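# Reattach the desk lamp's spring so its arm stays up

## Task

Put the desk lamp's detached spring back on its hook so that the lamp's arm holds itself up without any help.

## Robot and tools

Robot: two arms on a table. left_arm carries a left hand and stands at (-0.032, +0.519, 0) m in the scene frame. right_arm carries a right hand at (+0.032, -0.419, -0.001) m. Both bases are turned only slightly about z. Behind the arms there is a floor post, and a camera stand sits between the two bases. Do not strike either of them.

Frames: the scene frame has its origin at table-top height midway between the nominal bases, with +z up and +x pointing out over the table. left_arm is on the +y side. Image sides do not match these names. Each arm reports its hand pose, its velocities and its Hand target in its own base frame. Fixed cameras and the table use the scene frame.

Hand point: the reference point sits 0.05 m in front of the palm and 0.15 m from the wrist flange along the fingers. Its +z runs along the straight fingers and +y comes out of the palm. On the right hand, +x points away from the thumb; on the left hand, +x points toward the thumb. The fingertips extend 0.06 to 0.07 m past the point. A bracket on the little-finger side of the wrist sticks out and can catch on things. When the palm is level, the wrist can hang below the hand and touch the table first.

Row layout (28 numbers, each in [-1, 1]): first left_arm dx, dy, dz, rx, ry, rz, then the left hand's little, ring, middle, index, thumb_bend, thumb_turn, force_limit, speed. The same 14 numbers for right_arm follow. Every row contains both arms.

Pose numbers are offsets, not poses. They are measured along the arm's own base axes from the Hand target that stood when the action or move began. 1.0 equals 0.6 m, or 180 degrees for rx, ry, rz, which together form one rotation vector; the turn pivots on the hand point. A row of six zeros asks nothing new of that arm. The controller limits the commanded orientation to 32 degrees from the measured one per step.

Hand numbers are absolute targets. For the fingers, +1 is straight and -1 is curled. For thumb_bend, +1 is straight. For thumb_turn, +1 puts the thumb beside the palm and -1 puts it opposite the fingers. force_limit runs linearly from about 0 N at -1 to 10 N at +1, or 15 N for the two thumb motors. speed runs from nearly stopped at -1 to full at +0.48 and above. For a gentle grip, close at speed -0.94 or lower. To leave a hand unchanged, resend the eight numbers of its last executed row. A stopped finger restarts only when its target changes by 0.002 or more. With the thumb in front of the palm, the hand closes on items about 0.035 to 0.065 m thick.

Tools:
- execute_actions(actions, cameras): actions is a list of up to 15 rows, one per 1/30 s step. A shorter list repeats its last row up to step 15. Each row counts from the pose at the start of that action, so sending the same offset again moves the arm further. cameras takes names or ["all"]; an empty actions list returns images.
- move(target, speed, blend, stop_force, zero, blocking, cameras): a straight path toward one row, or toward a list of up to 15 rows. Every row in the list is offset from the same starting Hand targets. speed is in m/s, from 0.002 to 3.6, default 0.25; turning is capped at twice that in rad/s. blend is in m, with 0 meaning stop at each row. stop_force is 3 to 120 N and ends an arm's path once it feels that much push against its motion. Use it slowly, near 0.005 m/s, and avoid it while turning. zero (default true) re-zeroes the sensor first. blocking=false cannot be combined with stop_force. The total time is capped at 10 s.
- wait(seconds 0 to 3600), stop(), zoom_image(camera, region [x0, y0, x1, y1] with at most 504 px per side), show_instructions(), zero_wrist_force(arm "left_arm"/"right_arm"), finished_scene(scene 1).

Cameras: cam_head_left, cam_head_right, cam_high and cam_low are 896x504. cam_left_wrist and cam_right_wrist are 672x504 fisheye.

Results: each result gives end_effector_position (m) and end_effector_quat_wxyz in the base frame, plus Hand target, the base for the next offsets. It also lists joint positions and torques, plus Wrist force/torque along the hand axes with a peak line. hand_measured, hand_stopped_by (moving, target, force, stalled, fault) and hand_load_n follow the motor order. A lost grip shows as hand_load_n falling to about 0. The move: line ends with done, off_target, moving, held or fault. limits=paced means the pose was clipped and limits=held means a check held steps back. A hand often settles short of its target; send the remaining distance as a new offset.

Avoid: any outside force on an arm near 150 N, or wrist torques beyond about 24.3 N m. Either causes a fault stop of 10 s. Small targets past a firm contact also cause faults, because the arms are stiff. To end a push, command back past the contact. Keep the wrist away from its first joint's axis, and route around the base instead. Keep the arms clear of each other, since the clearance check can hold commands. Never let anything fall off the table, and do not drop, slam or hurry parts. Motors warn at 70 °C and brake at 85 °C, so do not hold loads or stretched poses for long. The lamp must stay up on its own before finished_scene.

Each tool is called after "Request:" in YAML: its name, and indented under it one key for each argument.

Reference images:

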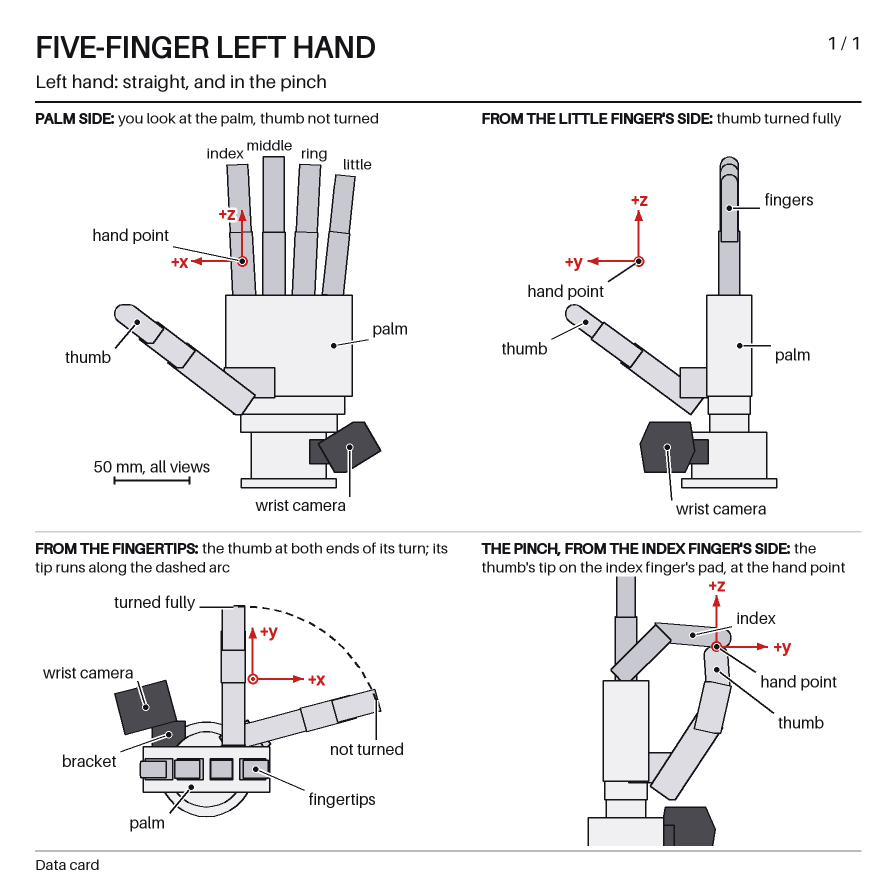

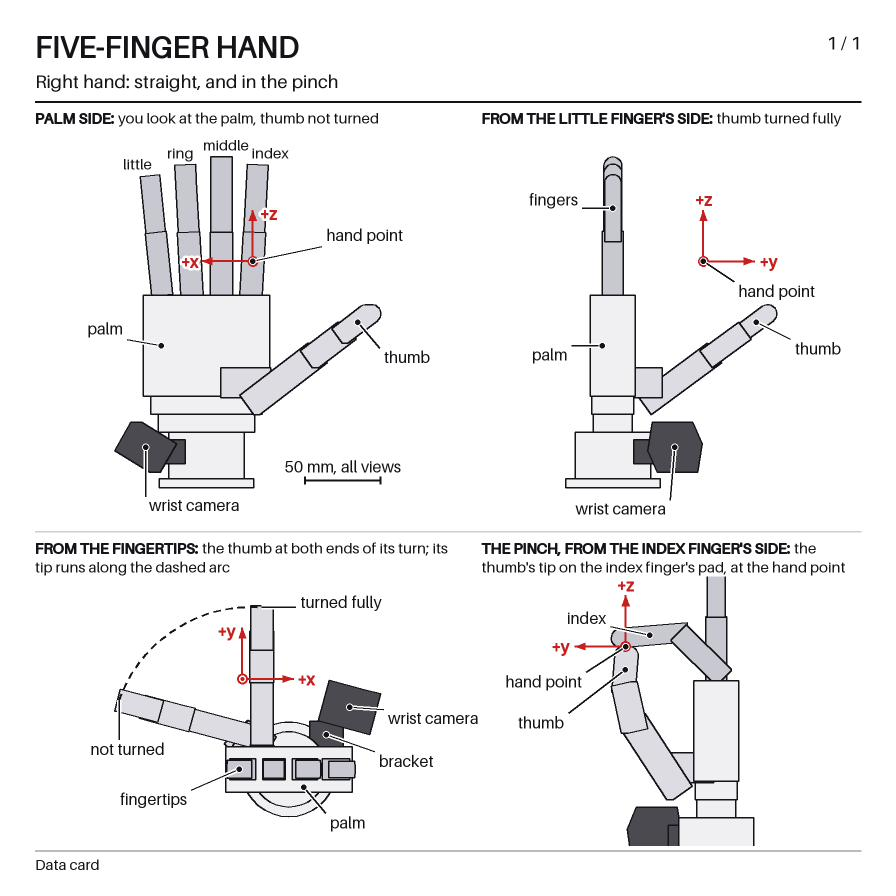

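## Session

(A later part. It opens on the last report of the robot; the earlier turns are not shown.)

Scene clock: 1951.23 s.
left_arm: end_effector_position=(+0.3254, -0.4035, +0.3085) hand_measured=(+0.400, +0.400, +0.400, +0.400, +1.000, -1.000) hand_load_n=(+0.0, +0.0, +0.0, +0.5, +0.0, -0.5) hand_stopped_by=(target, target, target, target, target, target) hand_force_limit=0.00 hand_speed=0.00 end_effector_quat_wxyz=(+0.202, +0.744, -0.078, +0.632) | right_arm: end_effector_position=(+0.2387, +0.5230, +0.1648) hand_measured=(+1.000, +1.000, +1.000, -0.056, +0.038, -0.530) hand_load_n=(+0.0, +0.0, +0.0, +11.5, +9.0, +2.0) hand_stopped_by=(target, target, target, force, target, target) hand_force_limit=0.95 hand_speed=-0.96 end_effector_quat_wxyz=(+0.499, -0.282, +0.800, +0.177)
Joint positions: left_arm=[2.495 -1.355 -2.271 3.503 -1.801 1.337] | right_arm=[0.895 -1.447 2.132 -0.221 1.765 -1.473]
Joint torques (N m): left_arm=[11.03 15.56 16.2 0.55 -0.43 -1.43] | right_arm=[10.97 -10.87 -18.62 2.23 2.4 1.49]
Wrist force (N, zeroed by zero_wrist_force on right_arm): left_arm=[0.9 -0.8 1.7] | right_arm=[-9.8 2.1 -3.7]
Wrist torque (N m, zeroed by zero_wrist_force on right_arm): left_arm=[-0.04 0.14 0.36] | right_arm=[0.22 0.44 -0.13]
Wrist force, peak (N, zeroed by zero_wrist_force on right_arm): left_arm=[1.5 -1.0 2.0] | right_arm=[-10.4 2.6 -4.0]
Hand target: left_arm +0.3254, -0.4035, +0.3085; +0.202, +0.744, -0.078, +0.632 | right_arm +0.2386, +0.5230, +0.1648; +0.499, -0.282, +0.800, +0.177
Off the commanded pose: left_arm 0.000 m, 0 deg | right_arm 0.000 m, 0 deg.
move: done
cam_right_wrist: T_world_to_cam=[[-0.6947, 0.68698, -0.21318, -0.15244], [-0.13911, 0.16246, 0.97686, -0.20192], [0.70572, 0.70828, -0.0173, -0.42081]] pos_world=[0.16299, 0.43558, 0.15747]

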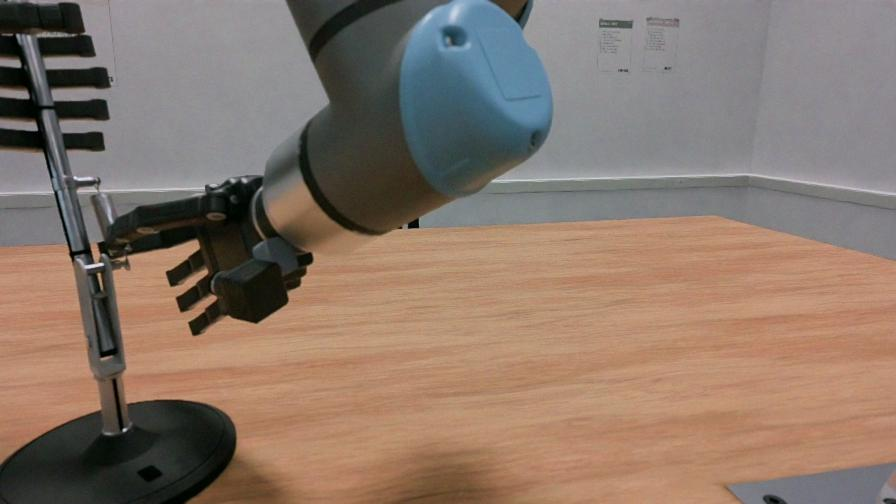

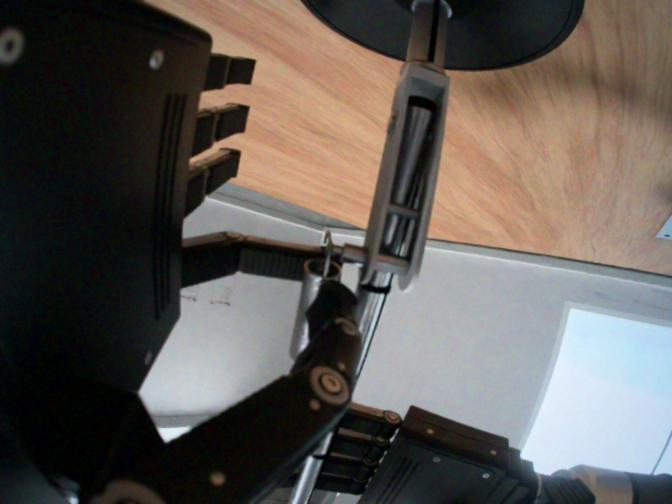

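Request:
move:
  target: [0,0,0,0,0,0,0.4,0.4,0.4,0.4,1,-1,0,0,-0.0026,0.0032,-0.0002,0,0,0,1,1,1,-0.4,0.03,-0.53,0.95,-0.96]
  speed: 0.006
  cameras: ["cam_low", "cam_right_wrist"]

Request:
zoom_image:
  camera: "cam_low"
  region: [80, 200, 170, 280]

Request:
zoom_image:
  camera: "cam_right_wrist"
  region: [290, 200, 410, 300]

Scene clock: 1956.77 s.
left_arm: end_effector_position=(+0.3254, -0.4035, +0.3085) hand_measured=(+0.400, +0.400, +0.400, +0.400, +1.000, -1.000) hand_load_n=(+0.0, +0.0, +0.0, +0.5, +0.0, -0.5) hand_stopped_by=(target, target, target, target, target, target) hand_force_limit=0.00 hand_speed=0.00 end_effector_quat_wxyz=(+0.202, +0.744, -0.078, +0.632) | right_arm: end_effector_position=(+0.2371, +0.5249, +0.1647) hand_measured=(+1.000, +1.000, +1.000, -0.056, +0.038, -0.530) hand_load_n=(+0.0, +0.0, +0.0, +12.0, +8.5, +2.0) hand_stopped_by=(target, target, target, force, target, target) hand_force_limit=0.95 hand_speed=-0.96 end_effector_quat_wxyz=(+0.499, -0.282, +0.800, +0.177)
Joint positions: left_arm=[2.495 -1.355 -2.271 3.503 -1.801 1.337] | right_arm=[0.903 -1.443 2.128 -0.22 1.772 -1.47]
Joint torques (N m): left_arm=[11.11 15.29 16.49 0.54 -0.34 -1.49] | right_arm=[12.28 -11.25 -18.39 3.35 2.26 1.47]
Wrist force (N, zeroed by zero_wrist_force on right_arm): left_arm=[1.3 -0.8 1.6] | right_arm=[-9.5 0.5 -4.1]
Wrist torque (N m, zeroed by zero_wrist_force on right_arm): left_arm=[-0.05 0.08 0.38] | right_arm=[0.11 0.39 -0.12]
Wrist force, peak (N, zeroed by zero_wrist_force on right_arm): left_arm=[1.6 -0.7 1.9] | right_arm=[-10.3 1.8 -3.9]
Hand target: left_arm +0.3254, -0.4035, +0.3085; +0.202, +0.744, -0.078, +0.632 | right_arm +0.2370, +0.5249, +0.1647; +0.499, -0.282, +0.800, +0.177
Off the commanded pose: left_arm 0.000 m, 0 deg | right_arm 0.000 m, 0 deg.
move: done
cam_right_wrist: T_world_to_cam=[[-0.69472, 0.68698, -0.21311, -0.1549], [-0.13899, 0.16249, 0.97687, -0.20229], [0.70572, 0.70828, -0.0174, -0.42101]] pos_world=[0.16139, 0.43748, 0.15727]

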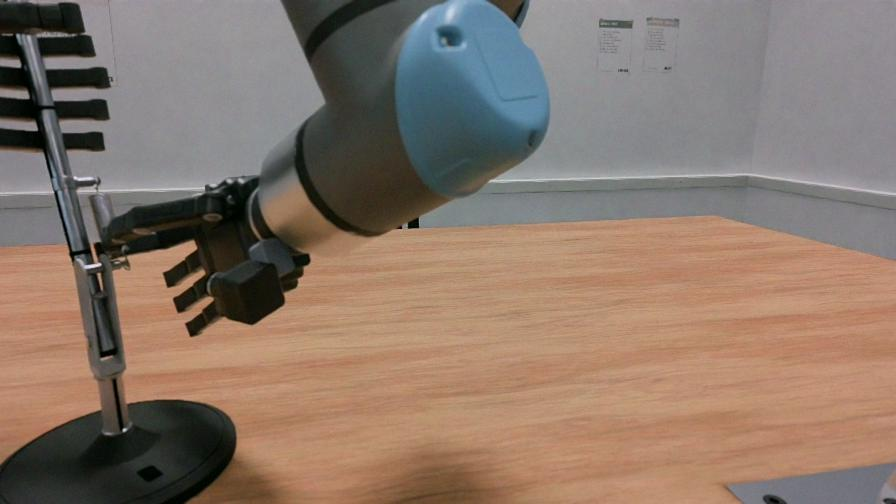

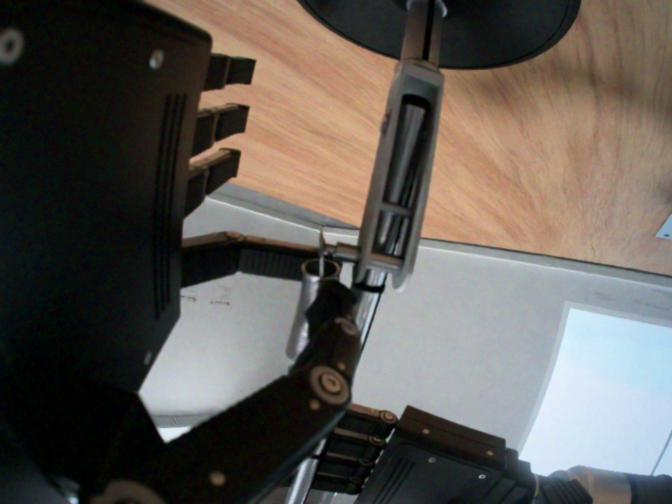

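Scaled by 5.600.

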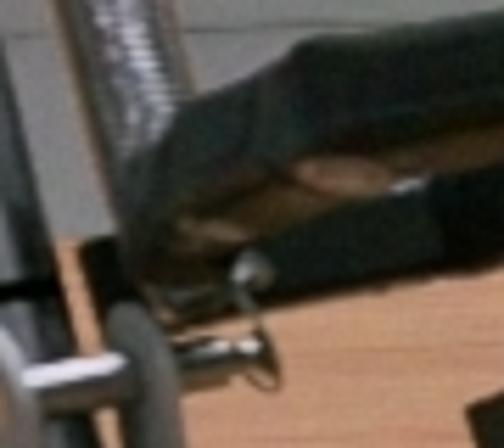

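Scaled by 4.200 from the camera's image (finer frame: 960x720).

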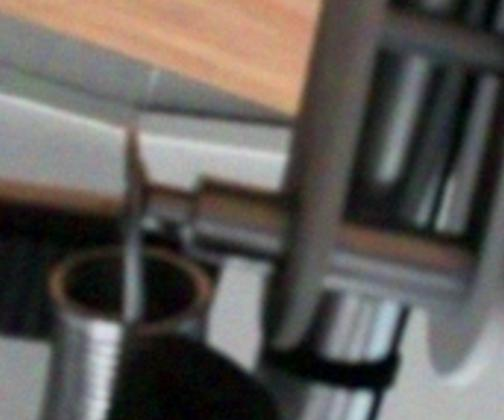

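Request:
move:
  target: [0,0,0,0,0,0,0.4,0.4,0.4,0.4,1,-1,0,0,0.0037,-0.0045,0,0,0,0,1,1,1,-0.4,0.03,-0.53,0.95,-0.96]
  speed: 0.006
  cameras: ["cam_low", "cam_right_wrist"]

Request:
zoom_image:
  camera: "cam_low"
  region: [80, 200, 170, 280]

Request:
zoom_image:
  camera: "cam_right_wrist"
  region: [290, 200, 410, 300]

Scene clock: 1973.20 s.
left_arm: end_effector_position=(+0.3254, -0.4035, +0.3085) hand_measured=(+0.400, +0.400, +0.400, +0.400, +1.000, -1.000) hand_load_n=(+0.0, +0.0, +0.0, +0.5, +0.0, +0.0) hand_stopped_by=(target, target, target, target, target, target) hand_force_limit=0.00 hand_speed=0.00 end_effector_quat_wxyz=(+0.202, +0.744, -0.078, +0.632) | right_arm: end_effector_position=(+0.2392, +0.5223, +0.1647) hand_measured=(+1.000, +1.000, +1.000, -0.056, +0.038, -0.530) hand_load_n=(+0.0, +0.0, +0.0, +11.5, +9.0, +1.5) hand_stopped_by=(target, target, target, force, target, target) hand_force_limit=0.95 hand_speed=-0.96 end_effector_quat_wxyz=(+0.499, -0.282, +0.800, +0.177)
Joint positions: left_arm=[2.495 -1.355 -2.271 3.503 -1.801 1.337] | right_arm=[0.892 -1.448 2.134 -0.222 1.763 -1.475]
Joint torques (N m): left_arm=[11.06 14.42 15.48 0.37 -0.47 -1.54] | right_arm=[-11.11 -22.27 -6.35 -0.56 -2.45 -2.24]
Wrist force (N, zeroed by zero_wrist_force on right_arm): left_arm=[1.1 -0.9 1.5] | right_arm=[-9.5 2.5 -3.4]
Wrist torque (N m, zeroed by zero_wrist_force on right_arm): left_arm=[-0.05 0.09 0.38] | right_arm=[0.25 0.40 0.05]
Wrist force, peak (N, zeroed by zero_wrist_force on right_arm): left_arm=[1.5 -1.0 2.0] | right_arm=[-10.2 2.2 -3.8]
Hand target: left_arm +0.3254, -0.4035, +0.3085; +0.202, +0.744, -0.078, +0.632 | right_arm +0.2393, +0.5222, +0.1647; +0.499, -0.282, +0.800, +0.177
Off the commanded pose: left_arm 0.000 m, 0 deg | right_arm 0.000 m, 0 deg.
move: done
cam_right_wrist: T_world_to_cam=[[-0.69472, 0.68698, -0.21311, -0.15166], [-0.13899, 0.16249, 0.97687, -0.20158], [0.70572, 0.70828, -0.0174, -0.42066]] pos_world=[0.16349, 0.43488, 0.15727]

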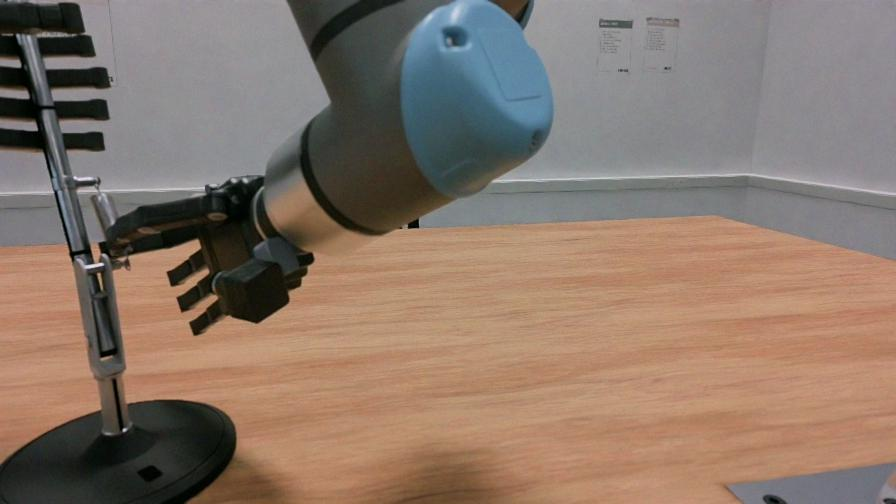

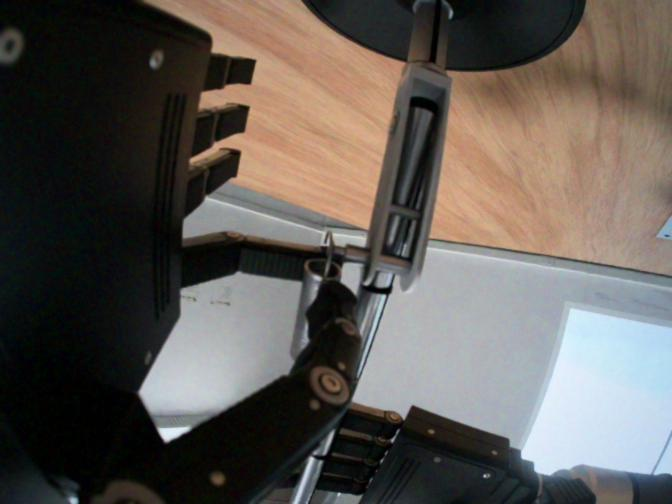

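Scaled by 5.600.

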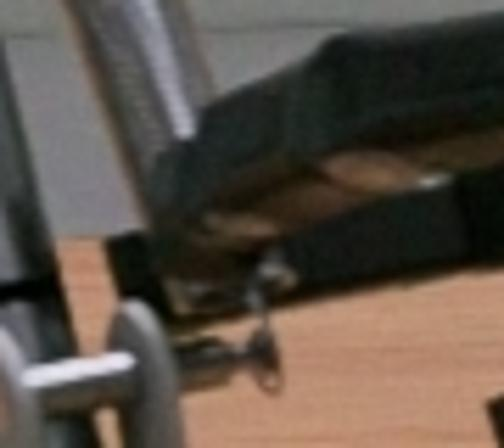

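Scaled by 4.200 from the camera's image (finer frame: 960x720).

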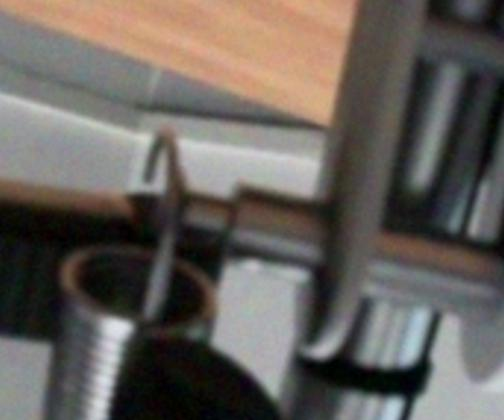

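Request:
move:
  target:
    - [0,0,0,0,0,0,0.4,0.4,0.4,0.4,1,-1,0,0,0.0026,-0.0032,0,0,0,0,1,1,1,-0.4,0.03,-0.53,0.95,-0.96]
  speed: 0.02
  cameras: ["cam_low","cam_right_wrist"]

Request:
zoom_image:
  camera: "cam_low"
  region: [80, 200, 170, 280]

Request:
zoom_image:
  camera: "cam_right_wrist"
  region: [290, 200, 410, 300]

Scene clock: 1994.63 s.
left_arm: end_effector_position=(+0.3254, -0.4035, +0.3085) hand_measured=(+0.400, +0.400, +0.400, +0.400, +1.000, -1.000) hand_load_n=(+0.0, +0.0, +0.0, +0.5, +0.0, +0.0) hand_stopped_by=(target, target, target, target, target, target) hand_force_limit=0.00 hand_speed=0.00 end_effector_quat_wxyz=(+0.202, +0.744, -0.078, +0.632) | right_arm: end_effector_position=(+0.2408, +0.5204, +0.1647) hand_measured=(+1.000, +1.000, +1.000, -0.056, +0.038, -0.530) hand_load_n=(+0.0, +0.0, +0.0, +11.5, +9.5, +1.5) hand_stopped_by=(target, target, target, force, target, target) hand_force_limit=0.95 hand_speed=-0.96 end_effector_quat_wxyz=(+0.499, -0.282, +0.800, +0.177)
Joint positions: left_arm=[2.495 -1.355 -2.271 3.503 -1.801 1.337] | right_arm=[0.885 -1.451 2.138 -0.223 1.756 -1.478]
Joint torques (N m): left_arm=[9.69 13.94 16.22 0.45 -0.53 -1.58] | right_arm=[-11.1 -21.68 -5.08 -0.35 -2.07 -2.31]
Wrist force (N, zeroed by zero_wrist_force on right_arm): left_arm=[1.1 -0.8 1.8] | right_arm=[-9.2 3.4 -3.4]
Wrist torque (N m, zeroed by zero_wrist_force on right_arm): left_arm=[-0.05 0.08 0.38] | right_arm=[0.33 0.39 0.06]
Wrist force, peak (N, zeroed by zero_wrist_force on right_arm): left_arm=[1.7 -0.9 1.8] | right_arm=[-10.3 3.3 -4.1]
Hand target: left_arm +0.3254, -0.4035, +0.3085; +0.202, +0.744, -0.078, +0.632 | right_arm +0.2408, +0.5203, +0.1647; +0.499, -0.282, +0.800, +0.177
Off the commanded pose: left_arm 0.000 m, 0 deg | right_arm 0.000 m, 0 deg.
move: done
cam_right_wrist: T_world_to_cam=[[-0.69472, 0.68698, -0.21311, -0.14924], [-0.13899, 0.16249, 0.97687, -0.20105], [0.70572, 0.70828, -0.0174, -0.42044]] pos_world=[0.16509, 0.43298, 0.15727]

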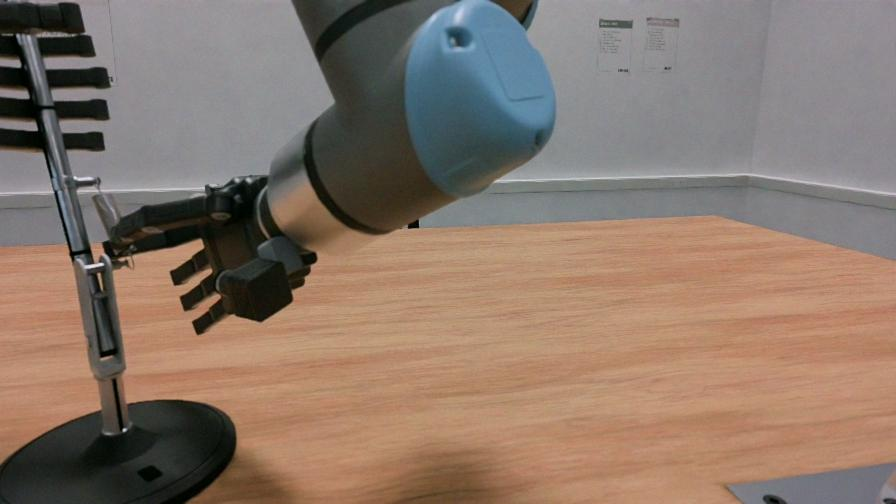

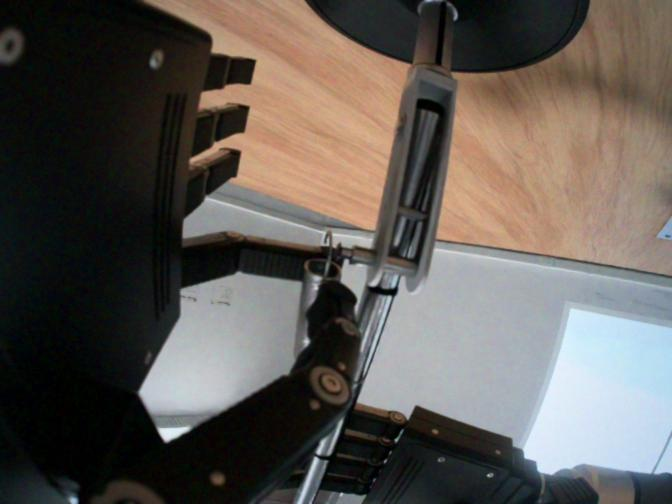

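Scaled by 5.600.

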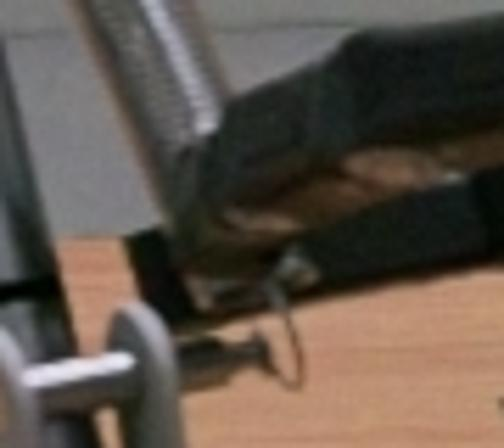

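Scaled by 4.200 from the camera's image (finer frame: 960x720).

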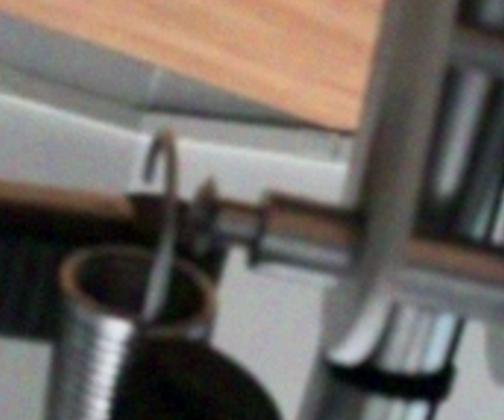

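Request:
move:
  target:
    - [0,0,0,0,0,0,0.4,0.4,0.4,0.4,1,-1,0,0,-0.0021,-0.0017,0.0013,0,0,0,1,1,1,-0.4,0.03,-0.53,0.95,-0.96]
  speed: 0.02
  cameras: ["cam_low","cam_right_wrist"]

Request:
zoom_image:
  camera: "cam_low"
  region: [100, 230, 150, 280]

Request:
zoom_image:
  camera: "cam_right_wrist"
  region: [290, 200, 410, 300]

Scene clock: 2019.17 s.
left_arm: end_effector_position=(+0.3254, -0.4035, +0.3085) hand_measured=(+0.400, +0.400, +0.400, +0.400, +1.000, -1.000) hand_load_n=(+0.0, +0.0, +0.0, +0.5, +0.0, +0.0) hand_stopped_by=(target, target, target, target, target, target) hand_force_limit=0.00 hand_speed=0.00 end_effector_quat_wxyz=(+0.202, +0.744, -0.078, +0.632) | right_arm: end_effector_position=(+0.2396, +0.5193, +0.1654) hand_measured=(+1.000, +1.000, +1.000, -0.056, +0.038, -0.530) hand_load_n=(+0.0, +0.0, +0.0, +11.5, +9.5, +2.0) hand_stopped_by=(target, target, target, force, target, target) hand_force_limit=0.95 hand_speed=-0.96 end_effector_quat_wxyz=(+0.499, -0.282, +0.800, +0.177)
Joint positions: left_arm=[2.495 -1.355 -2.271 3.503 -1.801 1.337] | right_arm=[0.885 -1.456 2.14 -0.221 1.756 -1.478]
Joint torques (N m): left_arm=[12.06 16.37 16.23 0.73 -0.52 -1.35] | right_arm=[10.47 -22.8 -4.89 3.46 2.74 1.63]
Wrist force (N, zeroed by zero_wrist_force on right_arm): left_arm=[1.3 -0.4 1.7] | right_arm=[-9.0 3.0 -3.0]
Wrist torque (N m, zeroed by zero_wrist_force on right_arm): left_arm=[0.00 0.07 0.38] | right_arm=[0.26 0.38 0.01]
Wrist force, peak (N, zeroed by zero_wrist_force on right_arm): left_arm=[1.3 -0.9 2.2] | right_arm=[-10.3 3.4 -3.9]
Hand target: left_arm +0.3254, -0.4035, +0.3085; +0.202, +0.744, -0.078, +0.632 | right_arm +0.2396, +0.5193, +0.1655; +0.499, -0.282, +0.800, +0.177
Off the commanded pose: left_arm 0.000 m, 0 deg | right_arm 0.000 m, 0 deg.
move: done
cam_right_wrist: T_world_to_cam=[[-0.69472, 0.68698, -0.21311, -0.14915], [-0.13899, 0.16249, 0.97687, -0.20181], [0.70572, 0.70828, -0.0174, -0.4188]] pos_world=[0.16389, 0.43188, 0.15807]

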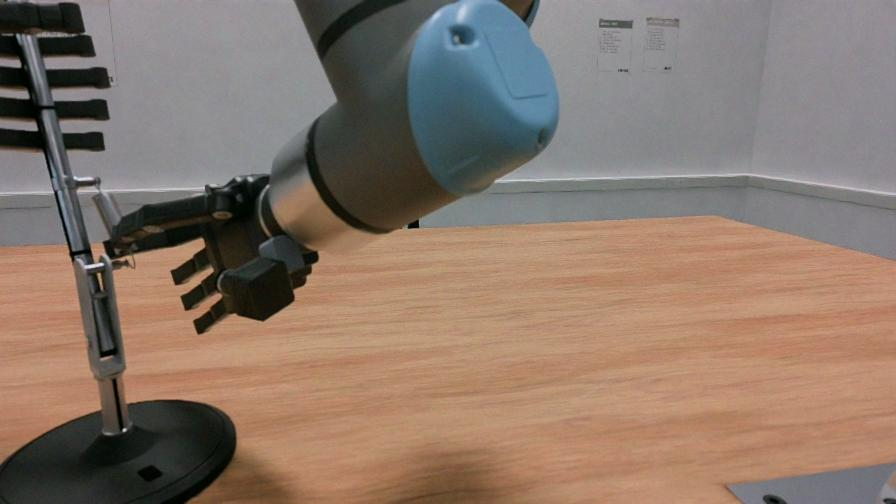

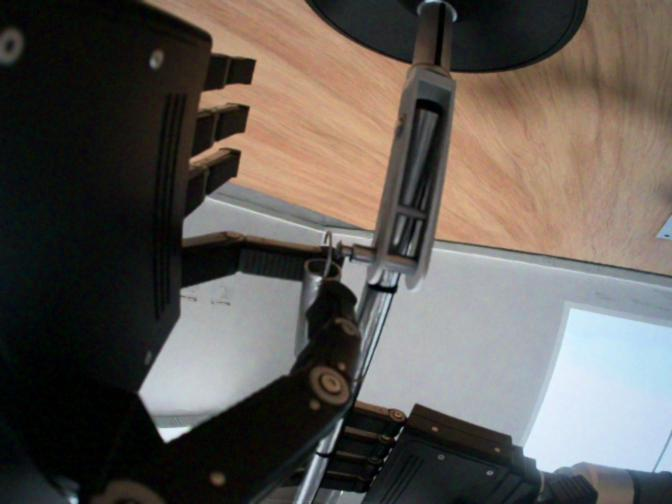

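Scaled by 10.080.

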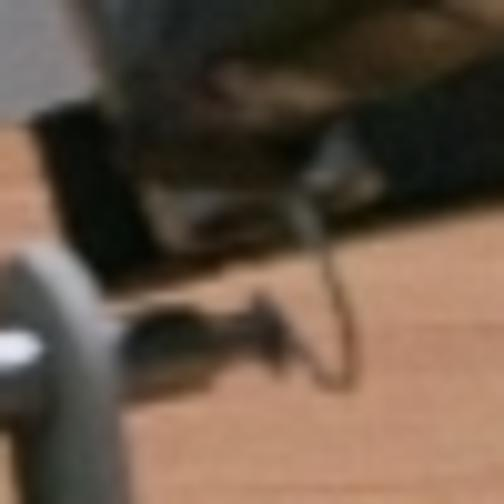

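Scaled by 4.200 from the camera's image (finer frame: 960x720).

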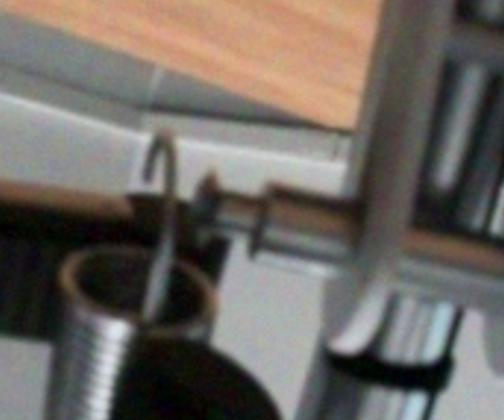

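Request:
zoom_image:
  camera: "cam_right_wrist"
  region: [315, 222, 365, 272]

Request:
zoom_image:
  camera: "cam_low"
  region: [118, 252, 142, 276]

Scaled by 10.080 from the camera's image (finer frame: 960x720).

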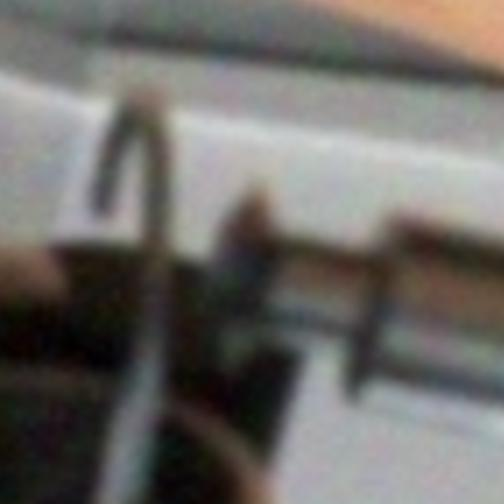

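Scaled by 21.000.

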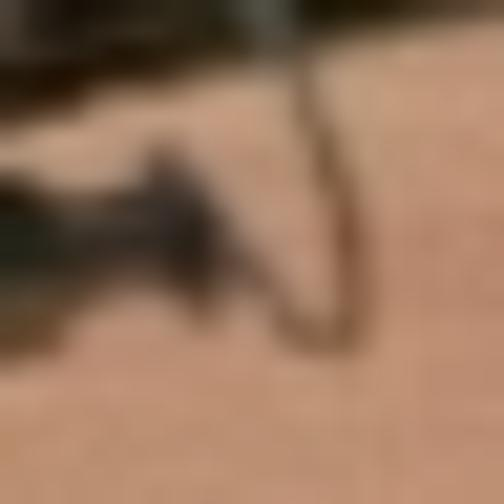

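Request:
move:
  target:
    - [0,0,0,0,0,0,0.4,0.4,0.4,0.4,1,-1,0,0,-0.0006,-0.0005,-0.0014,0,0,0,1,1,1,-0.4,0.03,-0.53,0.95,-0.96]
    - [0,0,0,0,0,0,0.4,0.4,0.4,0.4,1,-1,0,0,-0.0037,0.0034,-0.0014,0,0,0,1,1,1,-0.4,0.03,-0.53,0.95,-0.96]
  speed: 0.02
  cameras: ["cam_low","cam_right_wrist"]

Request:
zoom_image:
  camera: "cam_low"
  region: [110, 244, 142, 276]

Request:
zoom_image:
  camera: "cam_right_wrist"
  region: [305, 212, 375, 282]

Scene clock: 2050.17 s.
left_arm: end_effector_position=(+0.3254, -0.4035, +0.3085) hand_measured=(+0.400, +0.400, +0.400, +0.400, +1.000, -1.000) hand_load_n=(+0.0, +0.0, +0.0, +0.0, +0.0, -0.5) hand_stopped_by=(target, target, target, target, target, target) hand_force_limit=0.00 hand_speed=0.00 end_effector_quat_wxyz=(+0.202, +0.744, -0.078, +0.632) | right_arm: end_effector_position=(+0.2374, +0.5213, +0.1646) hand_measured=(+1.000, +1.000, +1.000, -0.056, +0.038, -0.530) hand_load_n=(+0.0, +0.0, +0.0, +11.5, +9.0, +2.0) hand_stopped_by=(target, target, target, force, target, target) hand_force_limit=0.95 hand_speed=-0.96 end_effector_quat_wxyz=(+0.499, -0.282, +0.800, +0.177)
Joint positions: left_arm=[2.495 -1.355 -2.271 3.503 -1.801 1.337] | right_arm=[0.895 -1.451 2.138 -0.223 1.765 -1.473]
Joint torques (N m): left_arm=[10.73 15.3 15.83 0.68 -0.27 -1.23] | right_arm=[12.05 -11.38 -17.54 3.69 2.85 1.53]
Wrist force (N, zeroed by zero_wrist_force on right_arm): left_arm=[1.4 -0.4 1.6] | right_arm=[-10.4 2.3 -3.6]
Wrist torque (N m, zeroed by zero_wrist_force on right_arm): left_arm=[0.00 0.10 0.37] | right_arm=[0.23 0.43 -0.12]
Wrist force, peak (N, zeroed by zero_wrist_force on right_arm): left_arm=[1.9 -0.4 1.8] | right_arm=[-10.7 2.5 -3.4]
Hand target: left_arm +0.3254, -0.4035, +0.3085; +0.202, +0.744, -0.078, +0.632 | right_arm +0.2373, +0.5213, +0.1646; +0.499, -0.282, +0.800, +0.177
Off the commanded pose: left_arm 0.000 m, 0 deg | right_arm 0.000 m, 0 deg.
move: done
cam_right_wrist: T_world_to_cam=[[-0.69472, 0.68698, -0.21311, -0.15222], [-0.13899, 0.16249, 0.97687, -0.20166], [0.70572, 0.70828, -0.0174, -0.41868]] pos_world=[0.16169, 0.43388, 0.15727]

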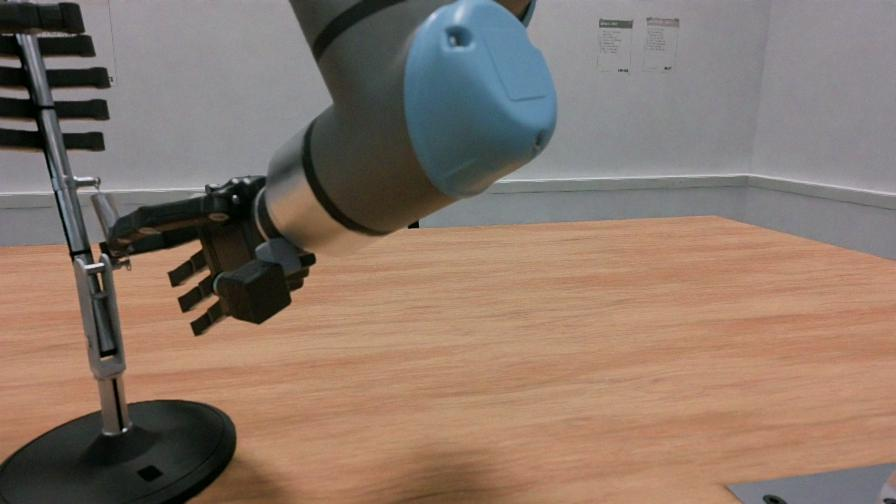

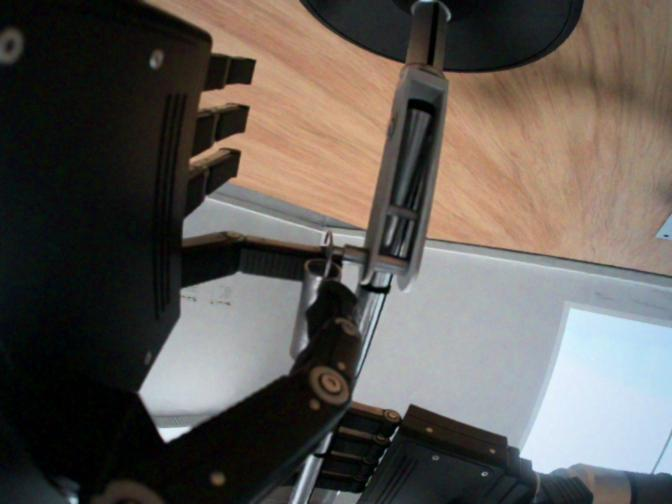

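Scaled by 15.750.

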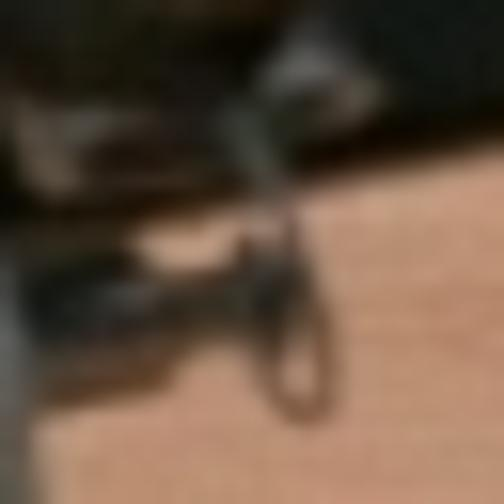

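Scaled by 7.200 from the camera's image (finer frame: 960x720).

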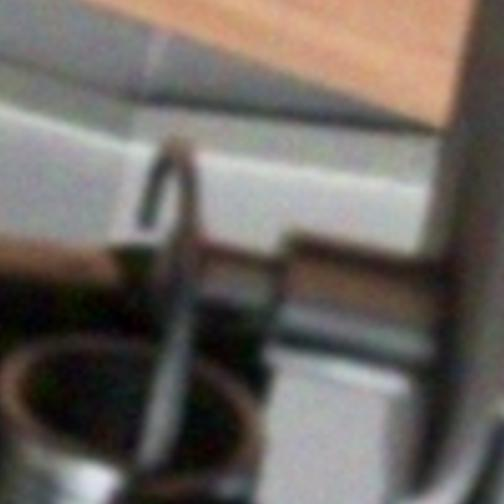

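Request:
move:
  target:
    - [0,0,0,0,0,0,0.4,0.4,0.4,0.4,1,-1,0,0,-0.0026,0.0032,0,0,0,0,1,1,1,-0.4,0.03,-0.53,0.95,-0.96]
  speed: 0.015
  cameras: ["cam_low","cam_right_wrist"]

Request:
zoom_image:
  camera: "cam_low"
  region: [110, 244, 142, 276]

Request:
zoom_image:
  camera: "cam_right_wrist"
  region: [305, 212, 375, 282]

Scene clock: 2055.87 s.
left_arm: end_effector_position=(+0.3254, -0.4035, +0.3085) hand_measured=(+0.400, +0.400, +0.400, +0.400, +1.000, -1.000) hand_load_n=(+0.0, +0.0, +0.0, +0.5, +0.0, -0.5) hand_stopped_by=(target, target, target, target, target, target) hand_force_limit=0.00 hand_speed=0.00 end_effector_quat_wxyz=(+0.202, +0.744, -0.078, +0.632) | right_arm: end_effector_position=(+0.2358, +0.5232, +0.1646) hand_measured=(+1.000, +1.000, +1.000, -0.056, +0.038, -0.530) hand_load_n=(+0.0, +0.0, +0.0, +11.5, +8.5, +2.0) hand_stopped_by=(target, target, target, force, target, target) hand_force_limit=0.95 hand_speed=-0.96 end_effector_quat_wxyz=(+0.499, -0.282, +0.800, +0.177)
Joint positions: left_arm=[2.495 -1.355 -2.271 3.503 -1.801 1.337] | right_arm=[0.903 -1.448 2.134 -0.222 1.772 -1.47]
Joint torques (N m): left_arm=[9.75 14.65 17.02 0.82 -0.53 -1.03] | right_arm=[13.07 -10.46 -18.19 3.55 2.33 1.33]
Wrist force (N, zeroed by zero_wrist_force on right_arm): left_arm=[1.5 -0.5 1.6] | right_arm=[-10.0 1.4 -3.2]
Wrist torque (N m, zeroed by zero_wrist_force on right_arm): left_arm=[-0.01 0.07 0.38] | right_arm=[0.13 0.39 -0.11]
Wrist force, peak (N, zeroed by zero_wrist_force on right_arm): left_arm=[1.7 -0.7 1.8] | right_arm=[-10.7 2.1 -3.4]
Hand target: left_arm +0.3254, -0.4035, +0.3085; +0.202, +0.744, -0.078, +0.632 | right_arm +0.2358, +0.5233, +0.1646; +0.499, -0.282, +0.800, +0.177
Off the commanded pose: left_arm 0.000 m, 0 deg | right_arm 0.000 m, 0 deg.
move: done
cam_right_wrist: T_world_to_cam=[[-0.69472, 0.68698, -0.21311, -0.15457], [-0.13899, 0.16249, 0.97687, -0.20218], [0.70572, 0.70828, -0.0174, -0.41896]] pos_world=[0.16019, 0.43578, 0.15727]

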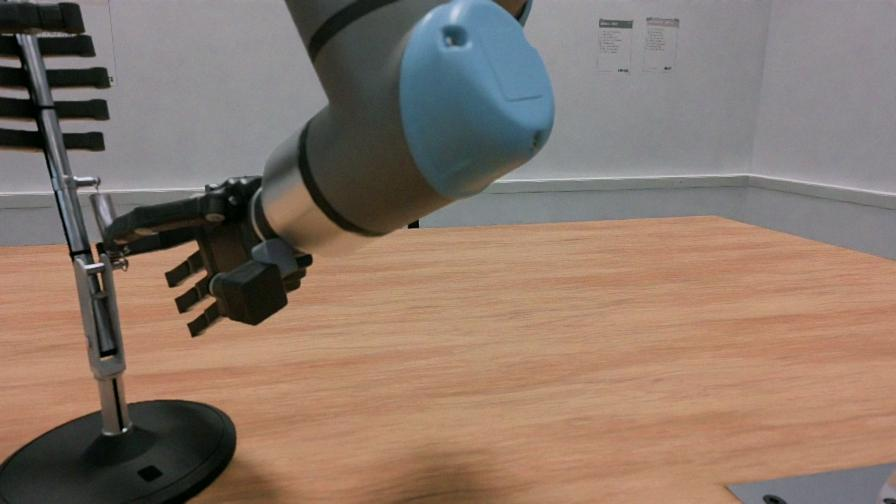

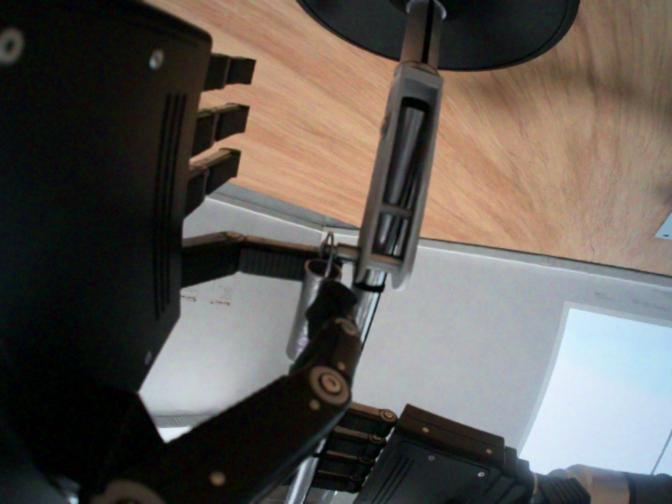

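Scaled by 15.750.

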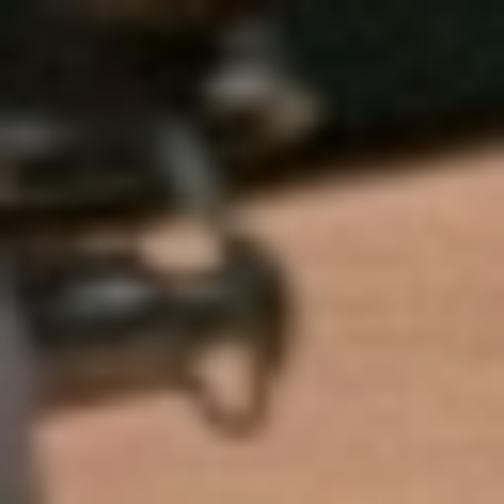

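Scaled by 7.200 from the camera's image (finer frame: 960x720).

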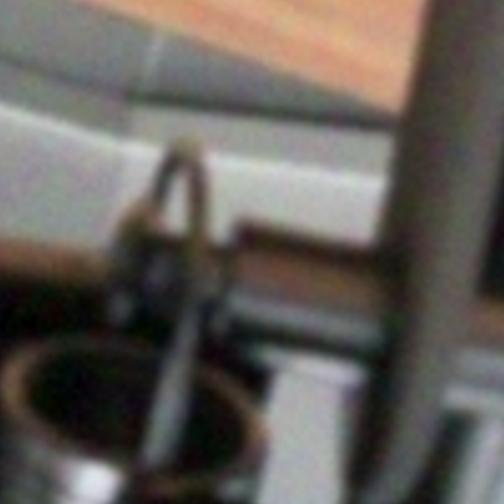

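Request:
move:
  target:
    - [0,0,0,0,0,0,0.4,0.4,0.4,0.4,1,-1,0,0,0.0019,0.0015,0.0044,0,0,0,1,1,1,-0.4,0.03,-0.53,0.95,-0.96]
  speed: 0.015
  cameras: ["cam_low","cam_right_wrist"]

Request:
zoom_image:
  camera: "cam_low"
  region: [110, 244, 142, 276]

Request:
zoom_image:
  camera: "cam_right_wrist"
  region: [305, 212, 375, 282]

Scene clock: 2069.10 s.
left_arm: end_effector_position=(+0.3254, -0.4035, +0.3085) hand_measured=(+0.400, +0.400, +0.400, +0.400, +1.000, -1.000) hand_load_n=(+0.5, +0.0, +0.0, +0.0, +0.0, +0.0) hand_stopped_by=(target, target, target, target, target, target) hand_force_limit=0.00 hand_speed=0.00 end_effector_quat_wxyz=(+0.202, +0.744, -0.078, +0.632) | right_arm: end_effector_position=(+0.2369, +0.5241, +0.1672) hand_measured=(+1.000, +1.000, +1.000, -0.056, +0.038, -0.530) hand_load_n=(+0.0, +0.0, +0.0, +11.5, +8.5, +1.5) hand_stopped_by=(target, target, target, force, target, target) hand_force_limit=0.95 hand_speed=-0.96 end_effector_quat_wxyz=(+0.499, -0.282, +0.800, +0.177)
Joint positions: left_arm=[2.495 -1.355 -2.271 3.503 -1.801 1.337] | right_arm=[0.902 -1.449 2.127 -0.213 1.771 -1.47]
Joint torques (N m): left_arm=[9.69 15.18 15.66 0.81 -0.55 -1.25] | right_arm=[-11.07 -23.51 -18.45 3.14 -2.3 -2]
Wrist force (N, zeroed by zero_wrist_force on right_arm): left_arm=[1.2 -0.4 1.7] | right_arm=[-8.2 1.5 -3.2]
Wrist torque (N m, zeroed by zero_wrist_force on right_arm): left_arm=[-0.01 0.12 0.36] | right_arm=[0.15 0.27 -0.03]
Wrist force, peak (N, zeroed by zero_wrist_force on right_arm): left_arm=[1.5 -0.8 1.9] | right_arm=[-10.6 1.6 -3.5]
Hand target: left_arm +0.3254, -0.4035, +0.3085; +0.202, +0.744, -0.078, +0.632 | right_arm +0.2369, +0.5242, +0.1673; +0.499, -0.282, +0.800, +0.177
Off the commanded pose: left_arm 0.000 m, 0 deg | right_arm 0.000 m, 0 deg.
move: done
cam_right_wrist: T_world_to_cam=[[-0.69472, 0.68698, -0.21311, -0.15403], [-0.13899, 0.16249, 0.97687, -0.20465], [0.70572, 0.70828, -0.0174, -0.42033]] pos_world=[0.16119, 0.43678, 0.15977]

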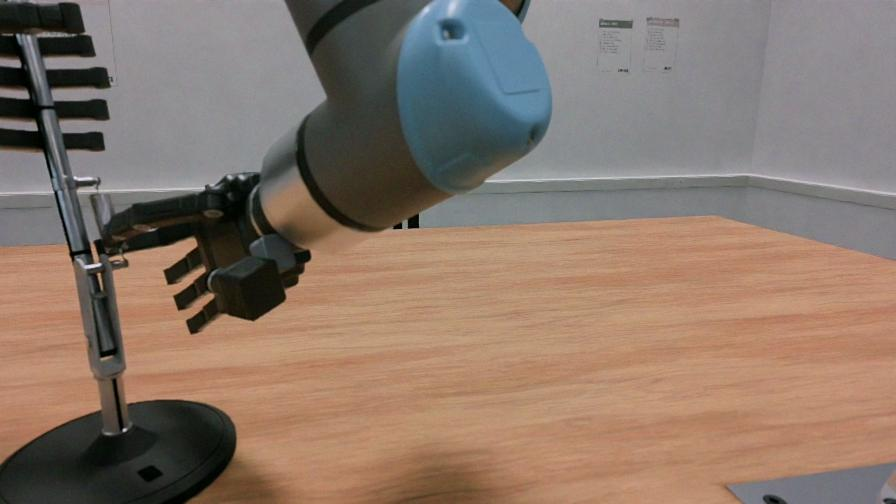

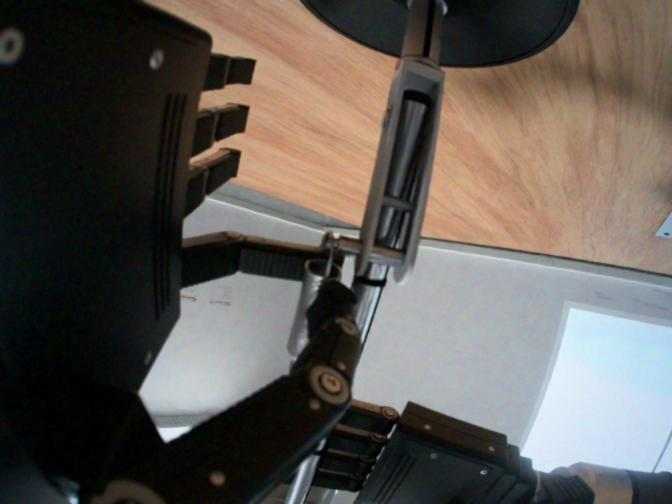

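Scaled by 15.750.

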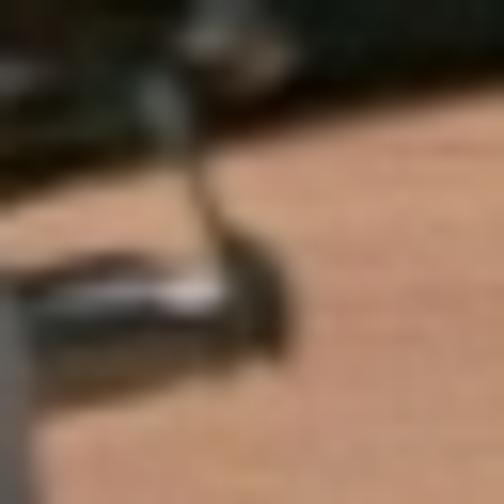

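Scaled by 7.200 from the camera's image (finer frame: 960x720).

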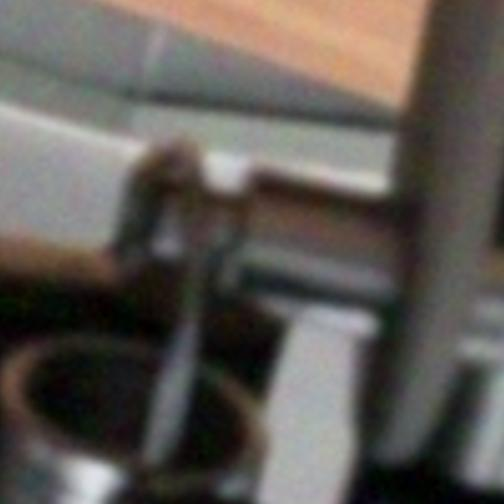

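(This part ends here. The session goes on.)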